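# Open the compost pail's green lid and leave it open

## Task

Swing the compost pail's green lid fully open so that it stays up on its own while the pail remains upright. At the end neither gripper may be in contact with the pail, and the white mug and the glass tumbler must both still be standing.

## Robot and tools

Robot: two six-joint arms with parallel grippers, left_arm and right_arm. Calibrated base positions in the scene frame: left_arm (-0.023, +0.271, +0.032) m, right_arm (-0.031, -0.242, +0.018) m, both with almost no rotation. Scene frame: origin at table-top height, halfway between the nominal bases; +x points out over the table, +z up, and left_arm sits on the +y side. These arm names do not match the left and right of the images. Cameras: cam_high, cam_left_wrist, cam_right_wrist, each 504x504 pixels.

Row layout (shared by every tool that moves the arms): a single flat list of 14 numbers, each between -1 and 1, always covering both arms even when only one moves. The first 7 are left_arm, the last 7 are right_arm. Within each arm, in this order: wrist yaw, wrist pitch, wrist roll, shoulder, waist, elbow, then gripper opening. The six joint numbers are offsets, not poses. They count from the arm's Joint targets at the moment the action or move begins, never from the row before, so sending the same offset twice moves the arm twice. Scale: 1.0 equals 1.202 rad for waist, 1.258 for shoulder, 1.3 for elbow, 2.073 for wrist pitch, and 2.022 for wrist yaw and wrist roll. Waist and wrist roll carry the opposite sign to the URDF, in both commands and readouts. URDF ranges: waist -2.618 to 3.054, shoulder and elbow 0.000 to 3.142, wrist pitch and wrist yaw -1.571 to 1.571, wrist roll -2.094 to 2.094. In command signs the waist range is therefore -3.054 to 2.618. If an action would push any joint more than 0.059 rad beyond its range, that action is rejected for both arms. The gripper number is absolute, not an offset: +1 fully open, -1 closed. To keep a gripper unchanged, repeat its current command, because 0 means half open.

execute_actions(actions, cameras): actions is a list of actions. Each action is a table of up to 15 rows, one row per 1/30 s control step, 0.5 s per action. A short table keeps its last row until the 15 steps are used. An empty list only reports state and images. cameras selects images: omitted or ["all"] gives all, [] gives none.

move(target, speed, blend, opening_speed, blocking, cameras): target is one 14-number row, or a list of up to 15 rows sharing a 10 s budget. Every row is an offset from the same starting Joint targets. The joints travel together along a smooth path, so the hand follows a curve and does not steer round obstacles. speed is in rad/s for the joint with the longest way to go, 0.01 to 2, default 0.5. It can be one value, or one per target. blend, in rad, rounds the corners at intermediate targets. opening_speed, 0.2 or more, is the gripper change per second on the -1..+1 scale; use a low value when closing on something fragile. blocking=false returns after about 0.5 s while the motion continues. The result adds a move: line with done, off_target, moving, held or fault, plus limits=held if some steps were withheld, and each arm's worst joint error above 0.035 rad.

wait(seconds 0 to 10) lets time pass while the last commands are held. stop brakes a running move. zoom_image(camera, region=[x0,y0,x1,y1]) gives a closer look at part of the latest image; the region is at most 504 by 504 pixels, with the origin at the top left. read_manual gives only licence texts. finished_scene(scene) closes the current scene for good; pass its number.

Results: end_effector_position (m) and end_effector_quat_wxyz in the scene frame. The point reported sits between the finger pads, about 1 cm short of the tips; the fingers point along the gripper's +z axis and close along y. Accuracy is within a few cm. Joint positions (rad) and Joint velocities (rad/s) appear per arm in the joint order above, followed by the finger gap in m (0.094 when fully open). Joint targets are what the next offsets count from. Tool commands lists the gripper commands currently in force. grip_measured is the opening on the command scale; it does not reveal first contact. grip_effort_nm is the gripper motor effort, negative when closing. Joint torques are in N m; numbers 4 to 6 wrap around at ±28. Calls that run actions also list step readings. Other lines: "joint sent to its limit" means a joint was clipped at its real end; "joint command not followed" means the clearance check altered the targets; MOTOR HOT appears at 75 °C, and OVER-TEMPERATURE FAULT at 90 °C folds that arm away for the rest of the scene.

Motion limits: per step, each joint target can lead its measured angle by at most 0.202 (waist), 0.258 (shoulder), 0.3 (elbow), 0.573 (wrist pitch) or 0.522 (yaw, roll) rad. Targets that would move the gripper more than 200 mm from where it is get scaled back. Large offsets can take several actions, and very small ones may not move at all.

Cautions: do not knock the mug or tumbler over, tip the pail, or push anything off the table. Do not slam or drop the lid, let go of it while it is still moving, or press hard against anything; a faster motion, or a target far past the contact point, hits harder. Keep the two arms from colliding. To stop an arm pressing on something, command its targets back beyond its measured positions. Long reaches held for a long time, grasping loads, and pushing toward unreachable poses all heat the motors, even while you are thinking. Parts you are holding may occasionally be tugged.

Each tool is called after ">>>" in YAML: its name, and indented under it one key for each argument.

## Session

>>> execute_actions:
  actions: []

Scene clock: 0.00 s.
left_arm: end_effector_position=(+0.3818, +0.2463, +0.1569) grip_measured=+1.000 grip_effort_nm=n/a end_effector_quat_wxyz=(+0.620, +0.003, +0.783, +0.060) | right_arm: end_effector_position=(+0.3570, -0.2309, +0.1082) grip_measured=+1.000 grip_effort_nm=n/a end_effector_quat_wxyz=(+0.569, -0.013, +0.820, +0.060)
Joint names: [wrist yaw, wrist pitch, wrist roll, shoulder, waist, elbow]
Joint positions: left_arm=[-0.264 0.925 -0.037 1.549 0.17 0.388 0.094] | right_arm=[-0.157 0.836 -0.031 1.533 0.066 0.339 0.094]
Joint velocities: within noise
Joint torques (N m): no reading
Heat: left arm: 25 °C; right arm: 25 °C.
Joint targets: left_arm=[-0.265 0.916 -0.036 1.545 0.170 0.391] | right_arm=[-0.159 0.834 -0.031 1.526 0.066 0.345]
Tool commands: left_gripper/opening=+1.0 right_gripper/opening=+1.0

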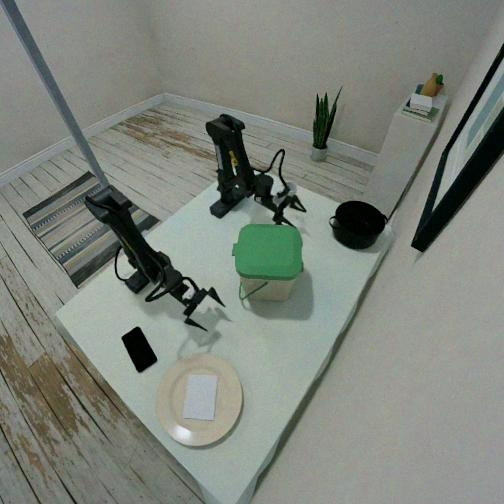

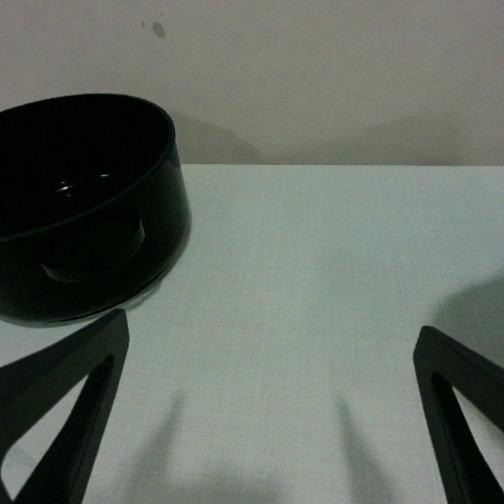

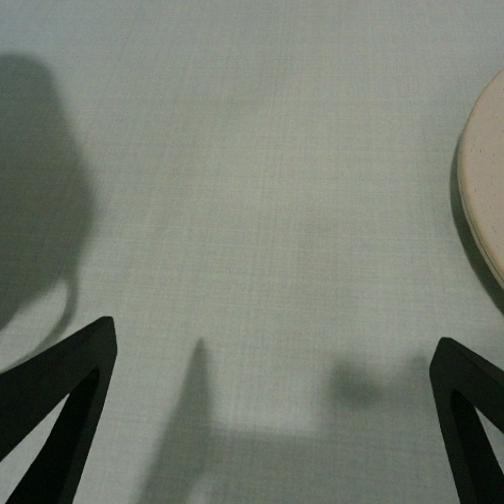

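>>> zoom_image:
  camera: "cam_high"
  region: [200, 190, 340, 330]

>>> zoom_image:
  camera: "cam_high"
  region: [60, 80, 440, 460]

Scaled by 3.600 from the camera's 504x504 image, which has a finer 720x720 frame.

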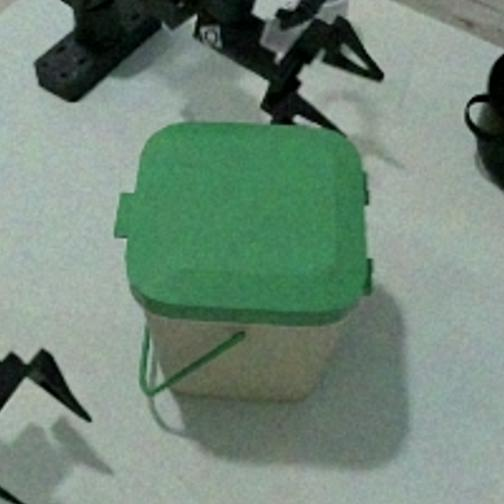

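Scaled by 1.326 from the camera's 504x504 image, which has a finer 720x720 frame.

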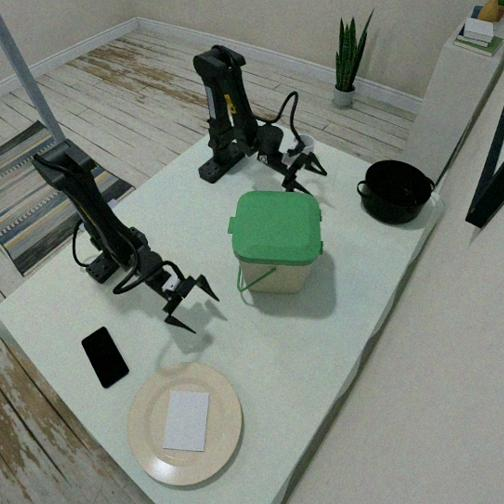

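>>> move:
  target: [0,0,0,0,0,0,1,0.079,-0.567,0.015,-0.748,-0.401,0.217,-1]
  speed: 0.9

>>> zoom_image:
  camera: "cam_high"
  region: [180, 160, 360, 340]

Scene clock: 50.07 s.
left_arm: end_effector_position=(+0.3818, +0.2463, +0.1569) grip_measured=+1.000 grip_effort_nm=0.002 end_effector_quat_wxyz=(+0.620, +0.003, +0.783, +0.060) | right_arm: end_effector_position=(+0.2237, -0.1223, +0.2681) grip_measured=-0.995 grip_effort_nm=-0.320 end_effector_quat_wxyz=(+0.570, -0.171, +0.792, +0.132)
Joint names: [wrist yaw, wrist pitch, wrist roll, shoulder, waist, elbow]
Joint positions: left_arm=[-0.264 0.925 -0.037 1.549 0.17 0.388 0.094] | right_arm=[-0.01 -0.331 -0.011 0.592 -0.41 0.603 0]
Joint velocities: within noise
Joint torques (N m): left_arm=[-0.07 1.88 0 -6.17 0.05 6.16] | right_arm=[0.08 1.63 0.14 -0.09 -0.5 9.09]
Heat: left arm: 28 °C; right arm: 30 °C.
Joint targets: left_arm=[-0.265 0.916 -0.036 1.545 0.170 0.391] | right_arm=[0.001 -0.342 0.000 0.585 -0.416 0.627]
move: done

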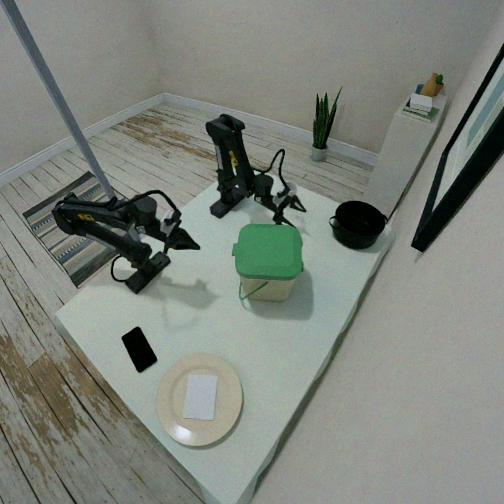

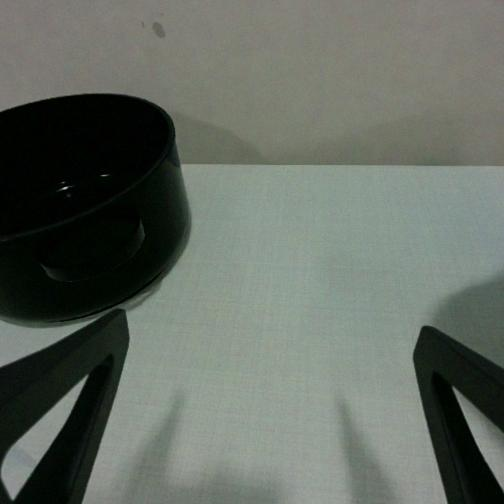

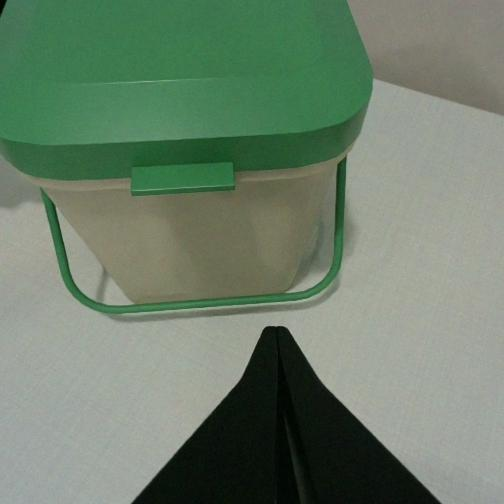

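Scaled by 2.800 from the camera's 504x504 image, which has a finer 720x720 frame.

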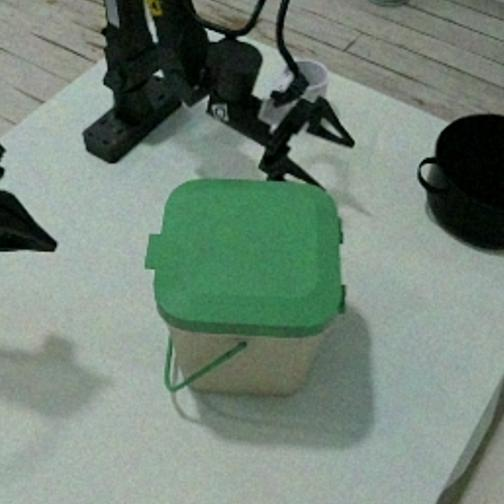

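>>> move:
  target: [0,0,0,0,0,0,1,0.049,0.634,0,0.387,-0.053,-0.405,-1]
  speed: 0.7

>>> zoom_image:
  camera: "cam_high"
  region: [180, 180, 320, 320]

Scene clock: 75.50 s.
left_arm: end_effector_position=(+0.3818, +0.2463, +0.1569) grip_measured=+1.000 grip_effort_nm=-0.002 end_effector_quat_wxyz=(+0.620, +0.003, +0.783, +0.060) | right_arm: end_effector_position=(+0.2674, -0.0985, +0.2027) grip_measured=-0.995 grip_effort_nm=-0.315 end_effector_quat_wxyz=(+0.693, -0.138, +0.692, +0.146)
Joint names: [wrist yaw, wrist pitch, wrist roll, shoulder, waist, elbow]
Joint positions: left_arm=[-0.264 0.925 -0.037 1.549 0.17 0.388 0.094] | right_arm=[0.088 0.959 -0.011 1.066 -0.474 0.11 0]
Joint velocities: within noise
Joint torques (N m): left_arm=[-0.06 1.88 0 -6.2 0.02 6.15] | right_arm=[0.06 1.85 0.14 -1.47 -0.51 5.11]
Heat: left arm: 29 °C; right arm: 31 °C.
Joint targets: left_arm=[-0.265 0.916 -0.036 1.545 0.170 0.391] | right_arm=[0.100 0.973 0.000 1.072 -0.480 0.100]
move: done

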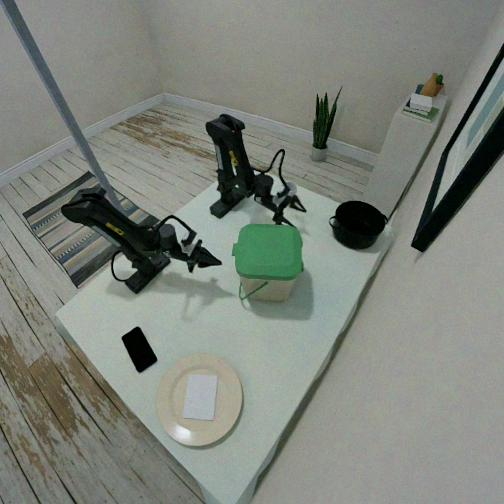

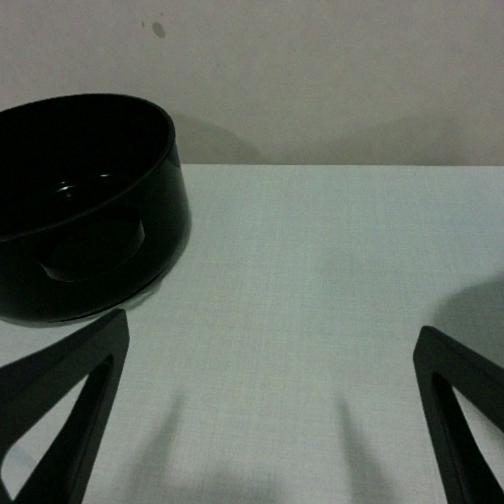

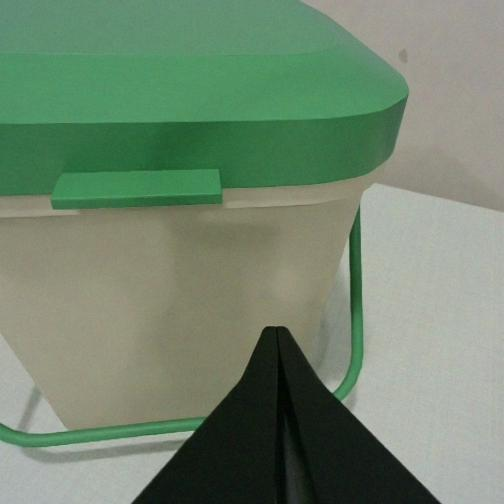

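Scaled by 3.600 from the camera's 504x504 image, which has a finer 720x720 frame.

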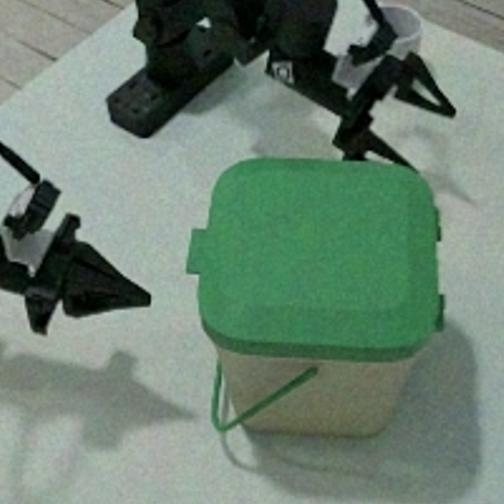

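>>> move:
  target: [0,0,0,0,0,0,1,0.125,0.206,-0.776,0.404,-0.21,0.065,-1]
  speed: 0.7

>>> zoom_image:
  camera: "cam_high"
  region: [180, 180, 320, 320]

Scene clock: 115.17 s.
left_arm: end_effector_position=(+0.3818, +0.2463, +0.1569) grip_measured=+1.000 grip_effort_nm=-0.002 end_effector_quat_wxyz=(+0.620, +0.003, +0.783, +0.060) | right_arm: end_effector_position=(+0.2715, -0.0416, +0.1666) grip_measured=-0.995 grip_effort_nm=-0.310 end_effector_quat_wxyz=(+0.389, +0.387, +0.596, +0.586)
Joint names: [wrist yaw, wrist pitch, wrist roll, shoulder, waist, elbow]
Joint positions: left_arm=[-0.264 0.925 -0.037 1.549 0.17 0.388 0.094] | right_arm=[0.338 1.39 -1.564 1.566 -0.727 0.165 0]
Joint velocities: within noise
Joint torques (N m): left_arm=[-0.07 1.88 -0.01 -6.16 0.02 6.16] | right_arm=[0.07 1.78 -0.02 -3.51 -0.46 5.81]
Heat: left arm: 30 °C; right arm: 33 °C.
Joint targets: left_arm=[-0.265 0.916 -0.036 1.545 0.170 0.391] | right_arm=[0.353 1.399 -1.569 1.580 -0.732 0.185]
move: done

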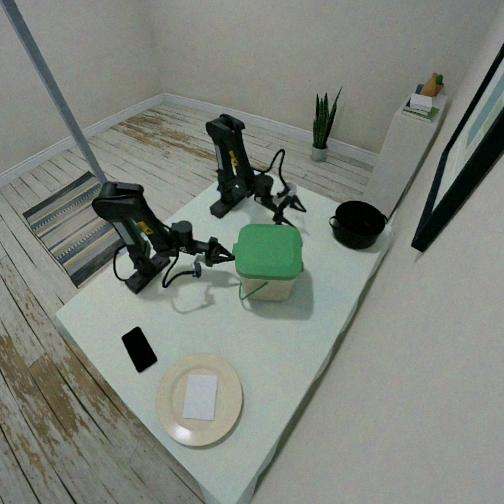

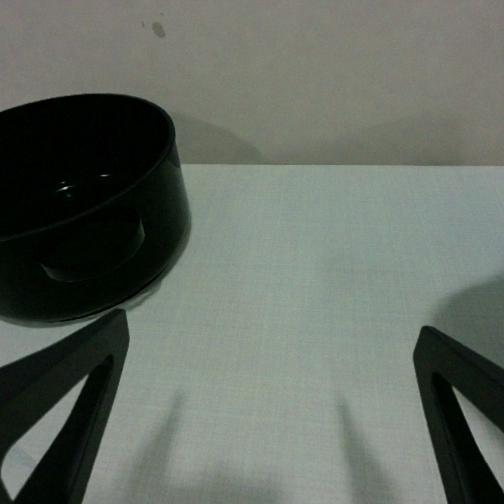

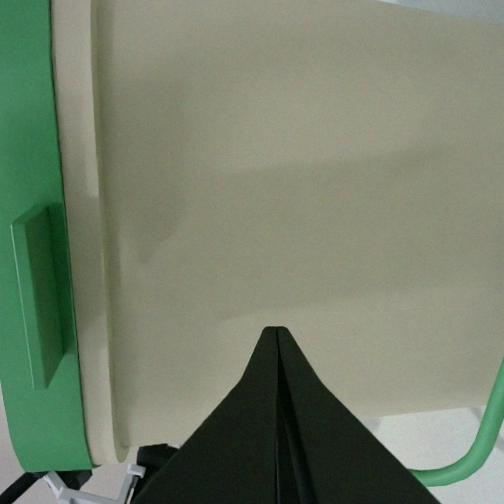

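Scaled by 3.600 from the camera's 504x504 image, which has a finer 720x720 frame.

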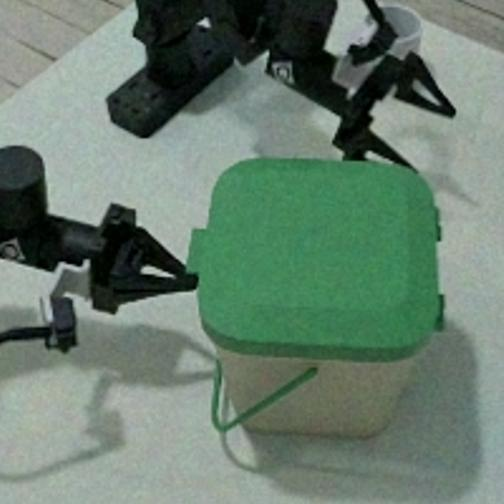

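>>> zoom_image:
  camera: "cam_right_wrist"
  region: [0, 180, 240, 420]

Scaled by 2.100 from the camera's 504x504 image, which has a finer 720x720 frame.

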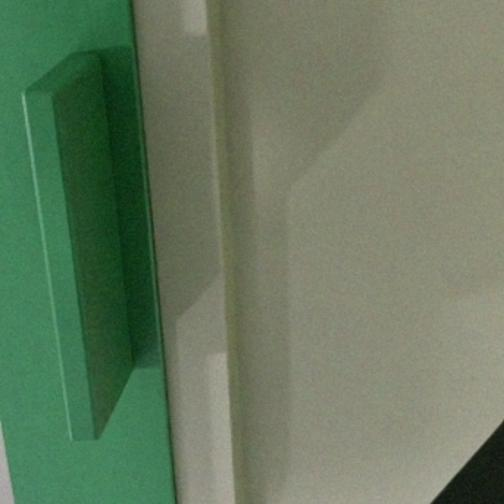

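>>> move:
  target: [0,0,0,0,0,0,1,-0.175,-0.094,0,-0.213,0.172,-0.059,-1]
  speed: 0.5
  cameras: ["cam_high","cam_right_wrist"]

>>> zoom_image:
  camera: "cam_high"
  region: [200, 200, 320, 320]

Scene clock: 166.03 s.
left_arm: end_effector_position=(+0.3818, +0.2463, +0.1569) grip_measured=+1.000 grip_effort_nm=0.007 end_effector_quat_wxyz=(+0.620, +0.003, +0.783, +0.060) | right_arm: end_effector_position=(+0.2663, -0.0602, +0.1830) grip_measured=-0.995 grip_effort_nm=-0.310 end_effector_quat_wxyz=(+0.349, +0.347, +0.618, +0.613)
Joint names: [wrist yaw, wrist pitch, wrist roll, shoulder, waist, elbow]
Joint positions: left_arm=[-0.264 0.925 -0.037 1.549 0.17 0.388 0.094] | right_arm=[0.009 1.21 -1.565 1.334 -0.531 0.119 0]
Joint velocities: within noise
Joint torques (N m): left_arm=[-0.06 1.87 0 -6.16 0.02 6.17] | right_arm=[-0.15 1.69 0 -5.45 0.47 4]
Heat: left arm: 31 °C; right arm: 34 °C.
Joint targets: left_arm=[-0.265 0.916 -0.036 1.545 0.170 0.391] | right_arm=[-0.001 1.205 -1.570 1.312 -0.525 0.108]
move: done
Images, in order (width x height): cam_high 504x504, cam_right_wrist 504x504.

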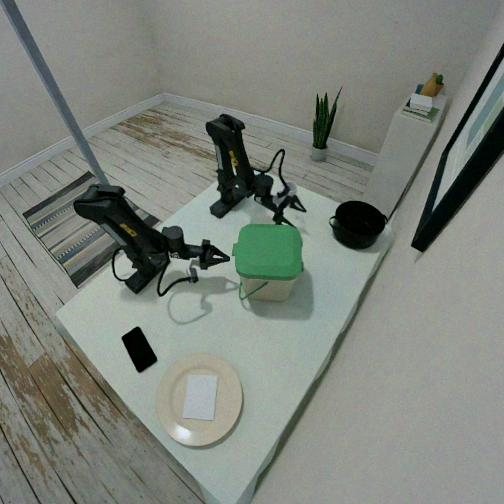

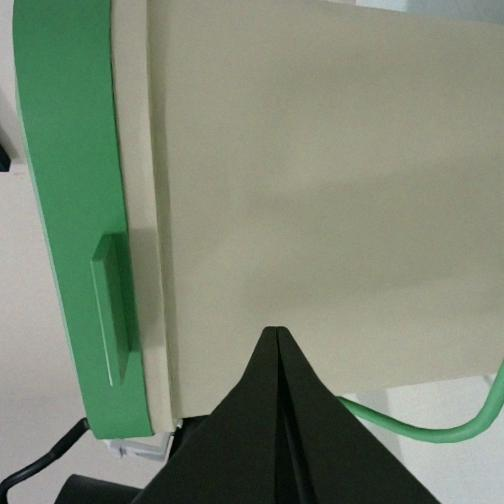

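Scaled by 4.200 from the camera's 504x504 image, which has a finer 720x720 frame.

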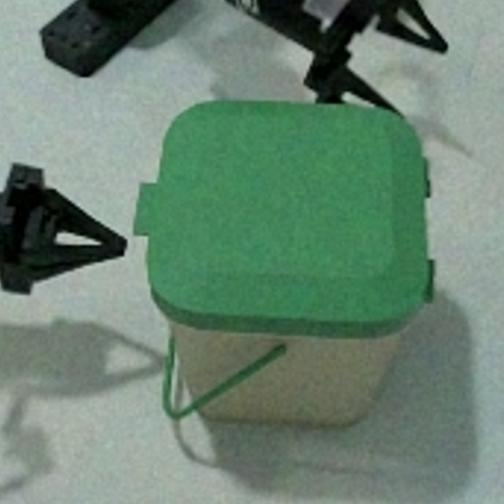

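>>> move:
  target: [0,0,0,0,0,0,1,0,-0.124,0,-0.097,0,0.103,-1]
  speed: 0.3
  cameras: ["cam_high","cam_right_wrist"]

>>> zoom_image:
  camera: "cam_right_wrist"
  region: [100, 200, 340, 440]

Scene clock: 185.70 s.
left_arm: end_effector_position=(+0.3818, +0.2463, +0.1569) grip_measured=+1.000 grip_effort_nm=0.002 end_effector_quat_wxyz=(+0.620, +0.003, +0.783, +0.060) | right_arm: end_effector_position=(+0.2758, -0.0542, +0.2007) grip_measured=-0.995 grip_effort_nm=-0.305 end_effector_quat_wxyz=(+0.342, +0.353, +0.629, +0.602)
Joint names: [wrist yaw, wrist pitch, wrist roll, shoulder, waist, elbow]
Joint positions: left_arm=[-0.264 0.925 -0.037 1.549 0.17 0.388 0.094] | right_arm=[0.008 0.954 -1.565 1.212 -0.531 0.217 0]
Joint velocities: within noise
Joint torques (N m): left_arm=[-0.06 1.88 0 -6.17 -0.02 6.22] | right_arm=[-0.15 1.72 -0.01 -5.3 0.49 8.05]
Heat: left arm: 32 °C; right arm: 35 °C.
Joint targets: left_arm=[-0.265 0.916 -0.036 1.545 0.170 0.391] | right_arm=[-0.001 0.947 -1.570 1.190 -0.525 0.242]
move: done
Images, in order (width x height): cam_high 504x504, cam_right_wrist 504x504.

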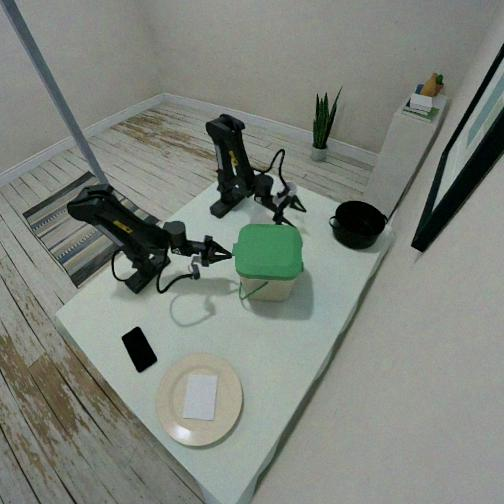

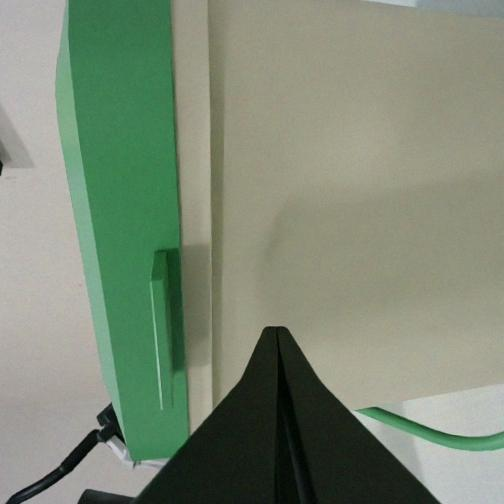

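Scaled by 2.100 from the camera's 504x504 image, which has a finer 720x720 frame.

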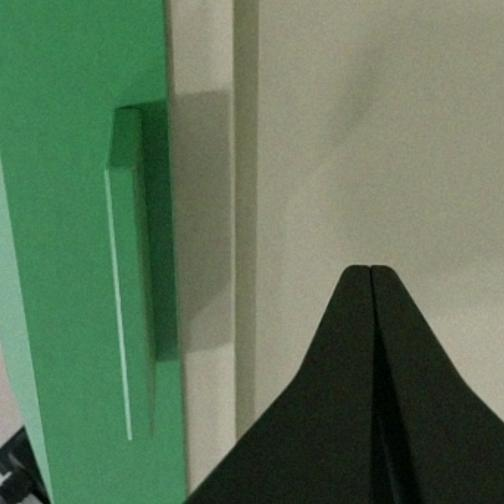

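>>> move:
  target:
    - [0,0,0,0,0,0,1,0,0.018,0,0.021,0,0.024,-1]
    - [0,0,0,0,0,0,1,0,-0.230,0,-0.158,0,0.246,-1]
  speed: 0.25
  cameras: ["cam_high","cam_right_wrist"]

>>> zoom_image:
  camera: "cam_high"
  region: [200, 180, 340, 320]

Scene clock: 196.50 s.
left_arm: end_effector_position=(+0.3818, +0.2463, +0.1569) grip_measured=+1.000 grip_effort_nm=-0.002 end_effector_quat_wxyz=(+0.620, +0.003, +0.783, +0.060) | right_arm: end_effector_position=(+0.2882, -0.0465, +0.2941) grip_measured=-0.995 grip_effort_nm=-0.310 end_effector_quat_wxyz=(+0.346, +0.349, +0.623, +0.609)
Joint names: [wrist yaw, wrist pitch, wrist roll, shoulder, waist, elbow]
Joint positions: left_arm=[-0.264 0.925 -0.037 1.549 0.17 0.388 0.094] | right_arm=[0.008 0.468 -1.565 1.016 -0.531 0.528 0]
Joint velocities: within noise
Joint torques (N m): left_arm=[-0.06 1.89 0.01 -6.19 0.02 6.16] | right_arm=[-0.14 1.79 -0.01 -5.12 0.5 10.13]
Heat: left arm: 32 °C; right arm: 36 °C.
Joint targets: left_arm=[-0.265 0.916 -0.036 1.545 0.170 0.391] | right_arm=[-0.002 0.471 -1.569 0.992 -0.525 0.562]
move: done
Images, in order (width x height): cam_high 504x504, cam_right_wrist 504x504.

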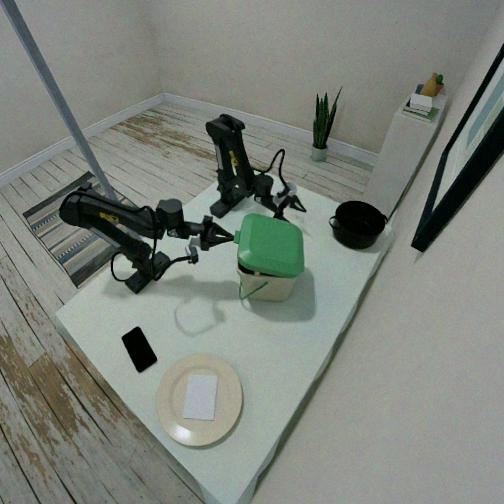

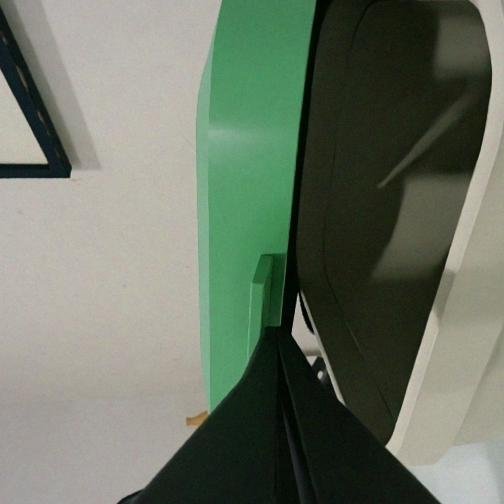

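Scaled by 3.600 from the camera's 504x504 image, which has a finer 720x720 frame.

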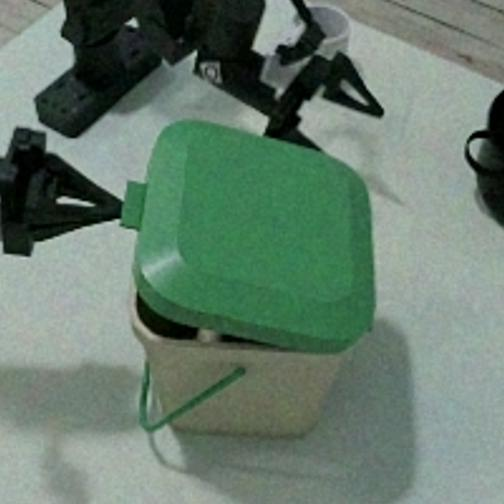

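>>> move:
  target: [0,0,0,0,0,0,1,0,-0.075,0,0.122,0,0.235,-1]
  speed: 0.25
  cameras: ["cam_high","cam_right_wrist"]

>>> zoom_image:
  camera: "cam_high"
  region: [200, 180, 340, 320]

Scene clock: 201.93 s.
left_arm: end_effector_position=(+0.3818, +0.2463, +0.1569) grip_measured=+1.000 grip_effort_nm=-0.002 end_effector_quat_wxyz=(+0.620, +0.003, +0.783, +0.060) | right_arm: end_effector_position=(+0.3177, -0.0283, +0.3668) grip_measured=-0.995 grip_effort_nm=-0.310 end_effector_quat_wxyz=(+0.353, +0.342, +0.610, +0.622)
Joint names: [wrist yaw, wrist pitch, wrist roll, shoulder, waist, elbow]
Joint positions: left_arm=[-0.264 0.925 -0.037 1.549 0.17 0.388 0.094] | right_arm=[0.008 0.32 -1.565 1.134 -0.531 0.836 0]
Joint velocities: within noise
Joint torques (N m): left_arm=[-0.06 1.88 -0.01 -6.19 0.05 6.16] | right_arm=[-0.15 1.66 -0.01 -3.06 0.47 9.94]
Heat: left arm: 32 °C; right arm: 36 °C.
Joint targets: left_arm=[-0.265 0.916 -0.036 1.545 0.170 0.391] | right_arm=[-0.001 0.315 -1.569 1.145 -0.525 0.868]
move: done
Images, in order (width x height): cam_high 504x504, cam_right_wrist 504x504.

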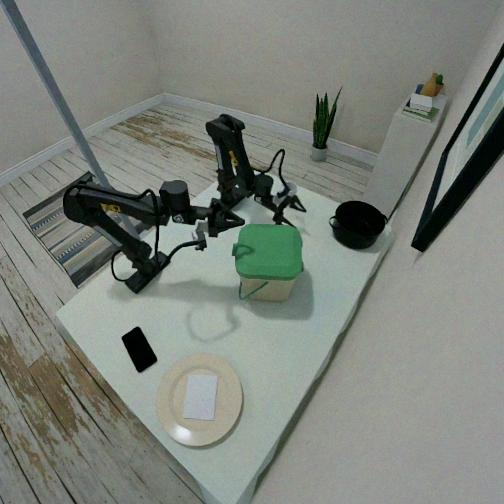

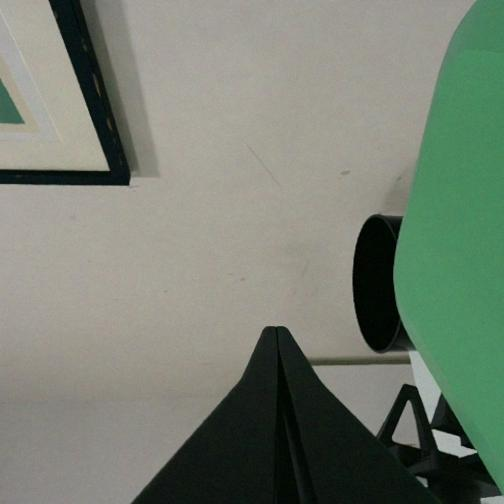

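Scaled by 3.600 from the camera's 504x504 image, which has a finer 720x720 frame.

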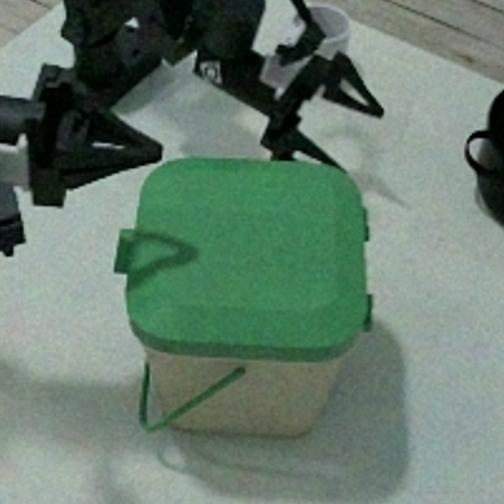

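>>> move:
  target:
    - [0,0,0,0,0,0,1,0,-0.056,0,-0.303,0,-0.233,-1]
    - [0,0,0,0,0,0,1,0,0.125,0,-0.245,0,-0.465,-1]
    - [0,0,0,0,0,0,1,0,0.4,0,0.063,0,-0.606,-1]
  speed: 0.5
  cameras: ["cam_high","cam_right_wrist"]

Scene clock: 224.60 s.
left_arm: end_effector_position=(+0.3818, +0.2463, +0.1569) grip_measured=+1.000 grip_effort_nm=0.002 end_effector_quat_wxyz=(+0.620, +0.003, +0.783, +0.060) | right_arm: end_effector_position=(+0.2560, -0.0663, +0.1897) grip_measured=-0.995 grip_effort_nm=-0.305 end_effector_quat_wxyz=(+0.350, +0.345, +0.615, +0.617)
Joint names: [wrist yaw, wrist pitch, wrist roll, shoulder, waist, elbow]
Joint positions: left_arm=[-0.264 0.925 -0.037 1.549 0.17 0.388 0.094] | right_arm=[0.008 1.132 -1.565 1.216 -0.531 0.089 0]
Joint velocities: within noise
Joint torques (N m): left_arm=[-0.05 1.88 0 -6.19 -0.01 6.16] | right_arm=[-0.14 1.84 -0.01 -1.98 0.49 4.49]
Heat: left arm: 32 °C; right arm: 38 °C.
Joint targets: left_arm=[-0.265 0.916 -0.036 1.545 0.170 0.391] | right_arm=[-0.001 1.144 -1.569 1.224 -0.525 0.080]
move: done
Images, in order (width x height): cam_high 504x504, cam_right_wrist 504x504.

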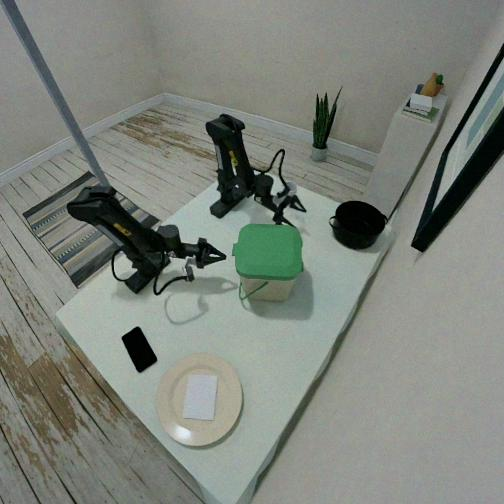

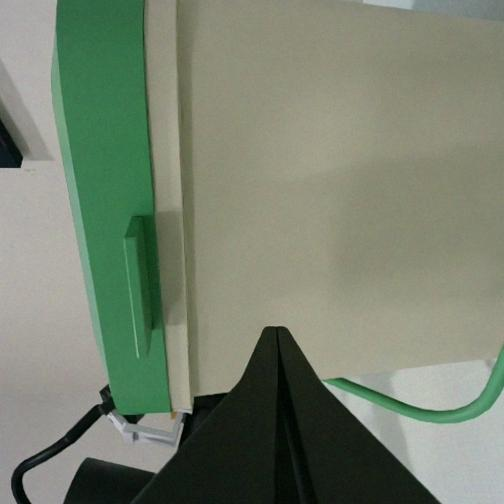

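>>> move:
  target:
    - [0,0,0,0,0,0,1,0,-0.077,0,-0.006,0,0.148,-1]
    - [0,0,0,0,0,0,1,0,-0.325,0,-0.185,0,0.371,-1]
    - [0,0,0,0,0,0,1,0,-0.263,0,0.016,0,0.468,-1]
  speed: 0.25
  cameras: ["cam_high","cam_right_wrist"]

>>> zoom_image:
  camera: "cam_high"
  region: [200, 180, 340, 320]

Scene clock: 233.40 s.
left_arm: end_effector_position=(+0.3818, +0.2463, +0.1569) grip_measured=+1.000 grip_effort_nm=0.007 end_effector_quat_wxyz=(+0.620, +0.003, +0.783, +0.060) | right_arm: end_effector_position=(+0.3263, -0.0230, +0.3034) grip_measured=-0.995 grip_effort_nm=-0.305 end_effector_quat_wxyz=(+0.350, +0.345, +0.615, +0.617)
Joint names: [wrist yaw, wrist pitch, wrist roll, shoulder, waist, elbow]
Joint positions: left_arm=[-0.264 0.925 -0.037 1.549 0.17 0.388 0.094] | right_arm=[0.007 0.582 -1.565 1.231 -0.531 0.655 0]
Joint velocities: within noise
Joint torques (N m): left_arm=[-0.07 1.88 -0.01 -6.17 0.01 6.19] | right_arm=[-0.14 1.9 0 -3.56 0.49 9.92]
Heat: left arm: 32 °C; right arm: 38 °C.
Joint targets: left_arm=[-0.265 0.916 -0.036 1.545 0.170 0.391] | right_arm=[-0.001 0.600 -1.569 1.244 -0.525 0.688]
move: done
Images, in order (width x height): cam_high 504x504, cam_right_wrist 504x504.

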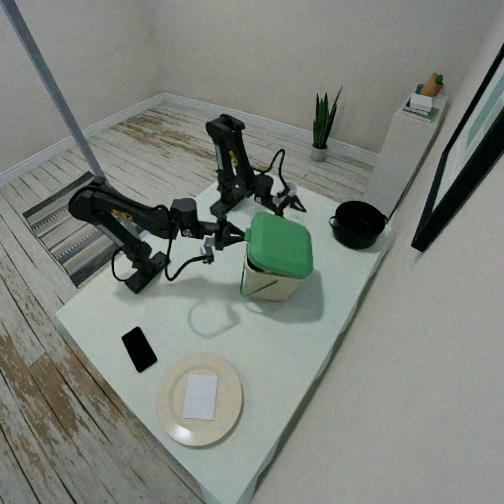

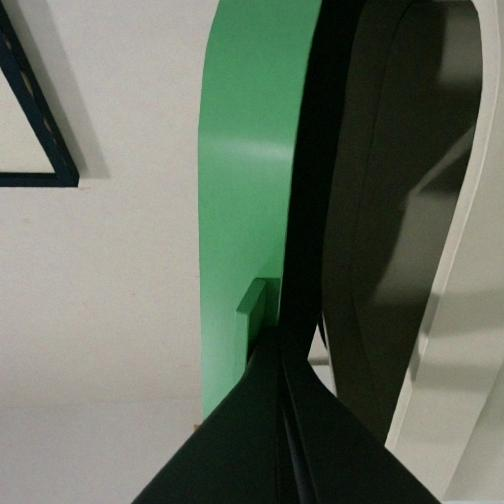

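Scaled by 3.600 from the camera's 504x504 image, which has a finer 720x720 frame.

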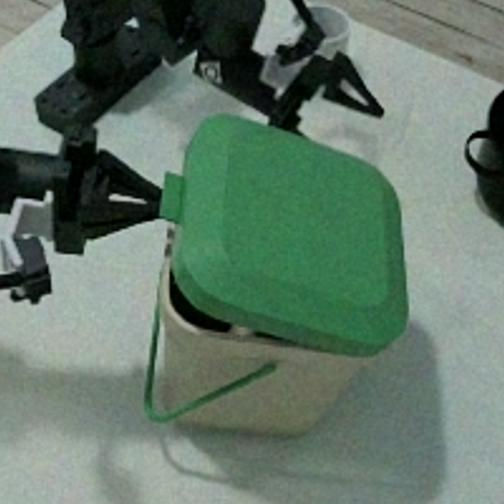

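>>> move:
  target:
    - [0,0,0,0,0,0,1,0,-0.071,0,0.061,0,0.171,-1]
    - [0,0,0,0,0,0,1,0,-0.128,0,0.173,0,0.369,-1]
  speed: 0.25
  blend: 0.05
  cameras: ["cam_high","cam_right_wrist"]

>>> zoom_image:
  camera: "cam_high"
  region: [200, 180, 340, 320]

Scene clock: 258.30 s.
left_arm: end_effector_position=(+0.3818, +0.2463, +0.1569) grip_measured=+1.000 grip_effort_nm=-0.002 end_effector_quat_wxyz=(+0.620, +0.003, +0.783, +0.060) | right_arm: end_effector_position=(+0.3822, +0.0114, +0.4050) grip_measured=-0.995 grip_effort_nm=-0.305 end_effector_quat_wxyz=(+0.362, +0.332, +0.592, +0.639)
Joint names: [wrist yaw, wrist pitch, wrist roll, shoulder, waist, elbow]
Joint positions: left_arm=[-0.264 0.925 -0.037 1.549 0.17 0.388 0.094] | right_arm=[0.007 0.371 -1.565 1.437 -0.531 1.146 0]
Joint velocities: within noise
Joint torques (N m): left_arm=[-0.07 1.88 0.01 -6.15 0.02 6.17] | right_arm=[-0.15 1.38 -0.01 -4.82 0.49 9.03]
Heat: left arm: 33 °C; right arm: 38 °C.
Joint targets: left_arm=[-0.265 0.916 -0.036 1.545 0.170 0.391] | right_arm=[-0.001 0.334 -1.569 1.462 -0.525 1.168]
move: off_target (right_arm); right_arm: the wrist pitch is farthest, 0.036 rad from its target
Images, in order (width x height): cam_high 504x504, cam_right_wrist 504x504.

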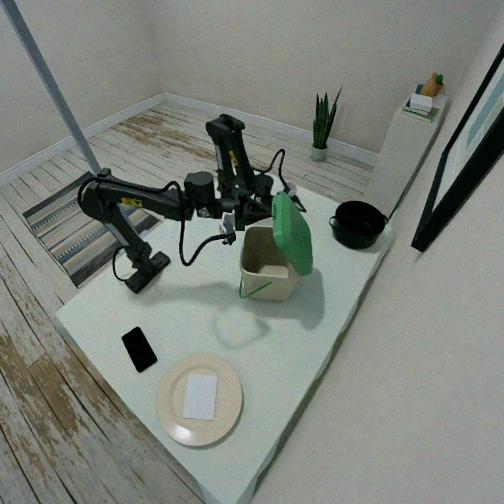

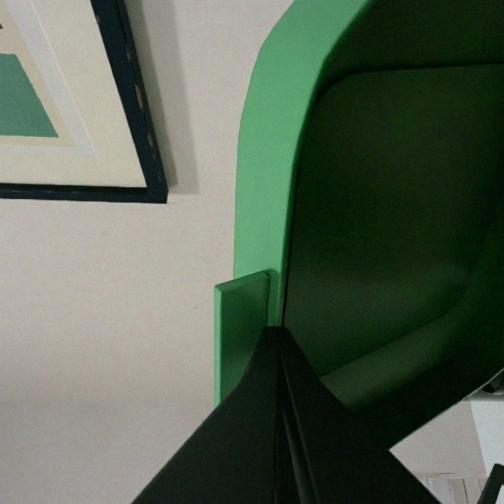

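Scaled by 3.600 from the camera's 504x504 image, which has a finer 720x720 frame.

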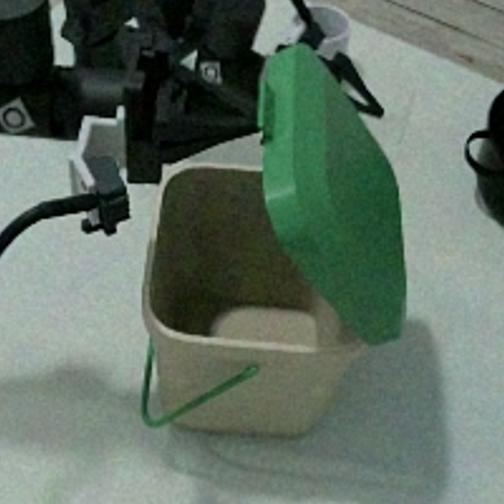

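>>> move:
  target:
    - [0,0,0,0,0,0,1,0,-0.042,0,0.184,0,0.253,-1]
    - [0,0,0,0,0,0,1,0,-0.055,0,0.347,0,0.431,-1]
  speed: 0.25
  blend: 0.05
  cameras: ["cam_high","cam_right_wrist"]

>>> zoom_image:
  camera: "cam_high"
  region: [200, 160, 360, 320]

Scene clock: 271.80 s.
left_arm: end_effector_position=(+0.3818, +0.2463, +0.1569) grip_measured=+1.000 grip_effort_nm=0.002 end_effector_quat_wxyz=(+0.620, +0.003, +0.783, +0.060) | right_arm: end_effector_position=(+0.4809, +0.0726, +0.4114) grip_measured=-0.995 grip_effort_nm=-0.305 end_effector_quat_wxyz=(+0.354, +0.339, +0.606, +0.627)
Joint names: [wrist yaw, wrist pitch, wrist roll, shoulder, waist, elbow]
Joint positions: left_arm=[-0.264 0.925 -0.037 1.549 0.17 0.388 0.094] | right_arm=[0.005 0.221 -1.566 1.88 -0.531 1.696 0]
Joint velocities: within noise
Joint torques (N m): left_arm=[-0.07 1.87 0 -6.16 -0.01 6.19] | right_arm=[-0.11 1.71 0 -9.92 0.49 10.03]
Heat: left arm: 33 °C; right arm: 38 °C.
Joint targets: left_arm=[-0.265 0.916 -0.036 1.545 0.170 0.391] | right_arm=[-0.001 0.220 -1.570 1.898 -0.525 1.728]
move: done
Images, in order (width x height): cam_high 504x504, cam_right_wrist 504x504.

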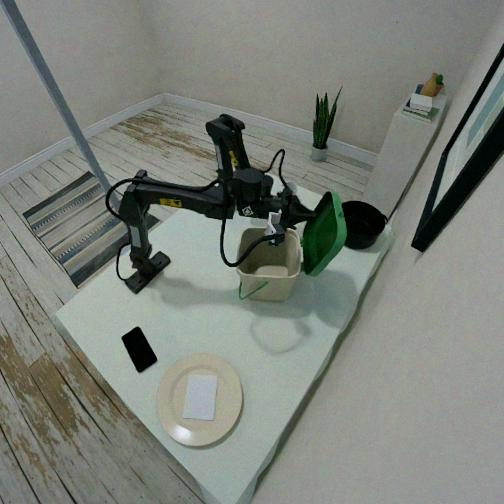

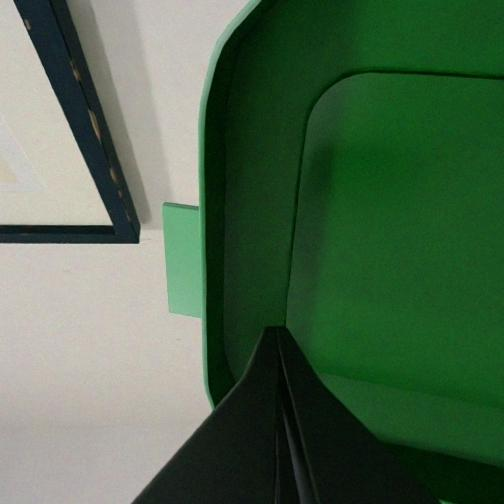

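Scaled by 3.150 from the camera's 504x504 image, which has a finer 720x720 frame.

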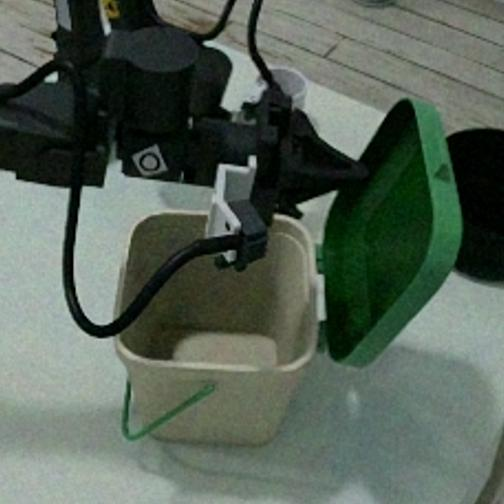

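>>> move:
  target: [0,0,0,0,0,0,1,0,-0.007,0,0.15,0,0.157,-1]
  speed: 0.2
  cameras: ["cam_high","cam_right_wrist"]

>>> zoom_image:
  camera: "cam_high"
  region: [200, 160, 360, 320]

Scene clock: 275.53 s.
left_arm: end_effector_position=(+0.3818, +0.2463, +0.1569) grip_measured=+1.000 grip_effort_nm=0.002 end_effector_quat_wxyz=(+0.620, +0.003, +0.783, +0.060) | right_arm: end_effector_position=(+0.5179, +0.0954, +0.3998) grip_measured=-0.995 grip_effort_nm=-0.305 end_effector_quat_wxyz=(+0.355, +0.337, +0.603, +0.629)
Joint names: [wrist yaw, wrist pitch, wrist roll, shoulder, waist, elbow]
Joint positions: left_arm=[-0.264 0.925 -0.037 1.549 0.17 0.388 0.094] | right_arm=[0.005 0.208 -1.566 2.061 -0.531 1.897 0]
Joint velocities: within noise
Joint torques (N m): left_arm=[-0.07 1.88 -0.01 -6.17 0.02 6.16] | right_arm=[-0.12 1.7 0 -10.91 0.47 10.28]
Heat: left arm: 33 °C; right arm: 38 °C.
Joint targets: left_arm=[-0.265 0.916 -0.036 1.545 0.170 0.391] | right_arm=[-0.001 0.206 -1.570 2.087 -0.525 1.932]
move: done
Images, in order (width x height): cam_high 504x504, cam_right_wrist 504x504.

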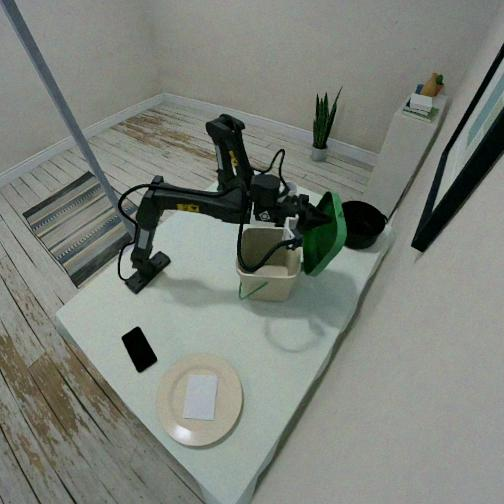

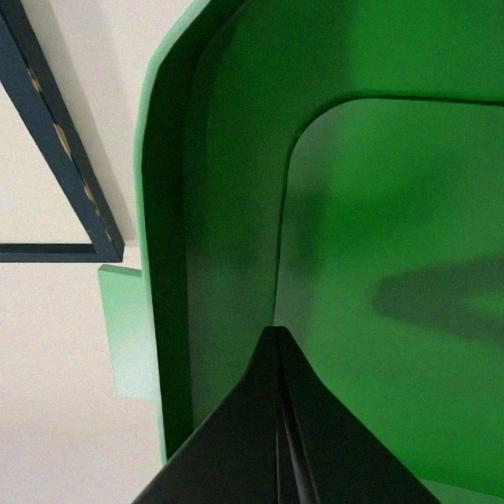

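Scaled by 3.150 from the camera's 504x504 image, which has a finer 720x720 frame.

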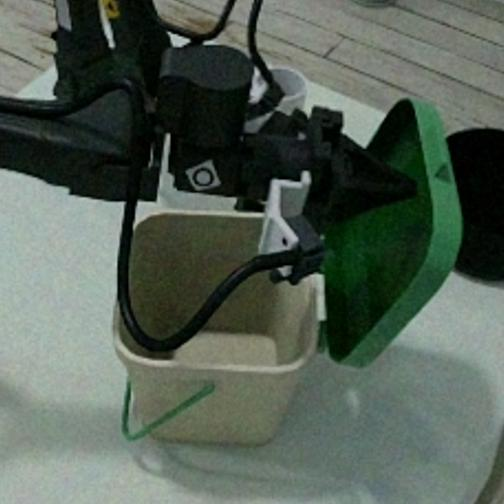

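>>> move:
  target:
    - [0,0,0,0,0,0,1,0,0.062,0,-0.497,0,-0.588,-1]
    - [0,0,0,0,0,0,1,0,0.0,0,-1,0,-1,-1]
  speed: 0.6
  blend: 0.1
  cameras: ["cam_high","cam_right_wrist"]

>>> zoom_image:
  camera: "cam_high"
  region: [200, 160, 360, 320]

Scene clock: 284.23 s.
left_arm: end_effector_position=(+0.3818, +0.2463, +0.1569) grip_measured=+1.000 grip_effort_nm=0.002 end_effector_quat_wxyz=(+0.620, +0.003, +0.783, +0.060) | right_arm: end_effector_position=(+0.2633, -0.0611, +0.3465) grip_measured=-0.995 grip_effort_nm=-0.305 end_effector_quat_wxyz=(+0.350, +0.343, +0.614, +0.619)
Joint names: [wrist yaw, wrist pitch, wrist roll, shoulder, waist, elbow]
Joint positions: left_arm=[-0.264 0.925 -0.037 1.549 0.17 0.388 0.094] | right_arm=[0.005 0.21 -1.566 0.844 -0.531 0.644 0]
Joint velocities: within noise
Joint torques (N m): left_arm=[-0.06 1.88 -0.01 -6.2 0.03 6.19] | right_arm=[-0.11 1.69 0 -2.85 0.5 6.09]
Heat: left arm: 33 °C; right arm: 39 °C.
Joint targets: left_arm=[-0.265 0.916 -0.036 1.545 0.170 0.391] | right_arm=[-0.001 0.206 -1.570 0.829 -0.525 0.632]
move: done
Images, in order (width x height): cam_high 504x504, cam_right_wrist 504x504.

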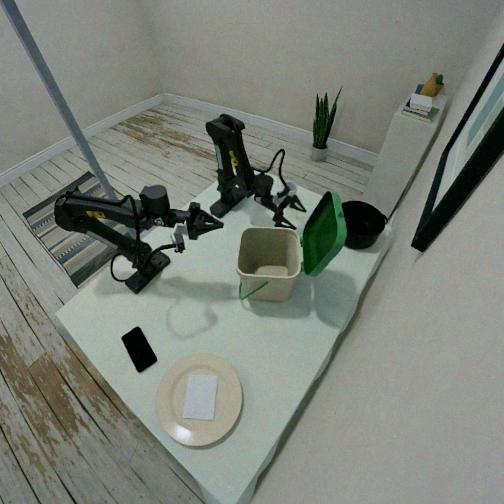

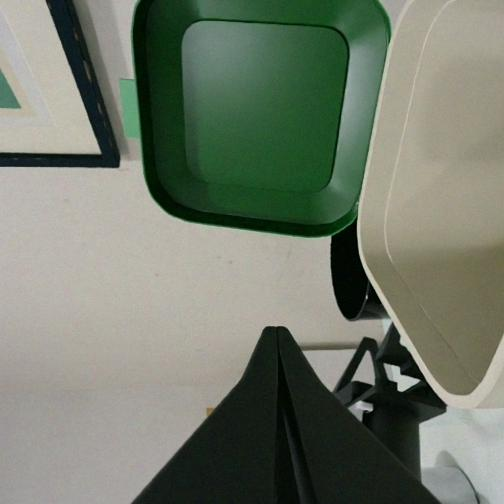

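Scaled by 3.150 from the camera's 504x504 image, which has a finer 720x720 frame.

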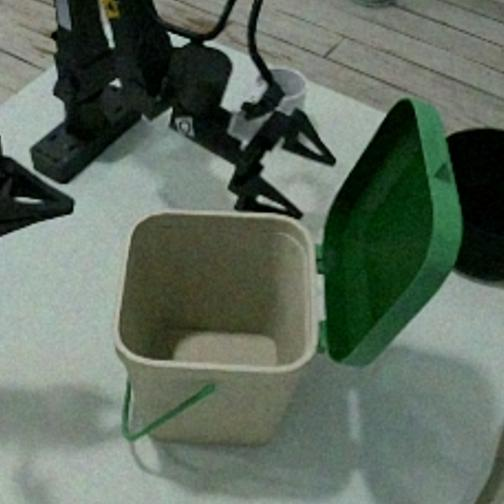

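Open and standing.

>>> finished_scene:
  scene: 2

The scene is finished: the task was done.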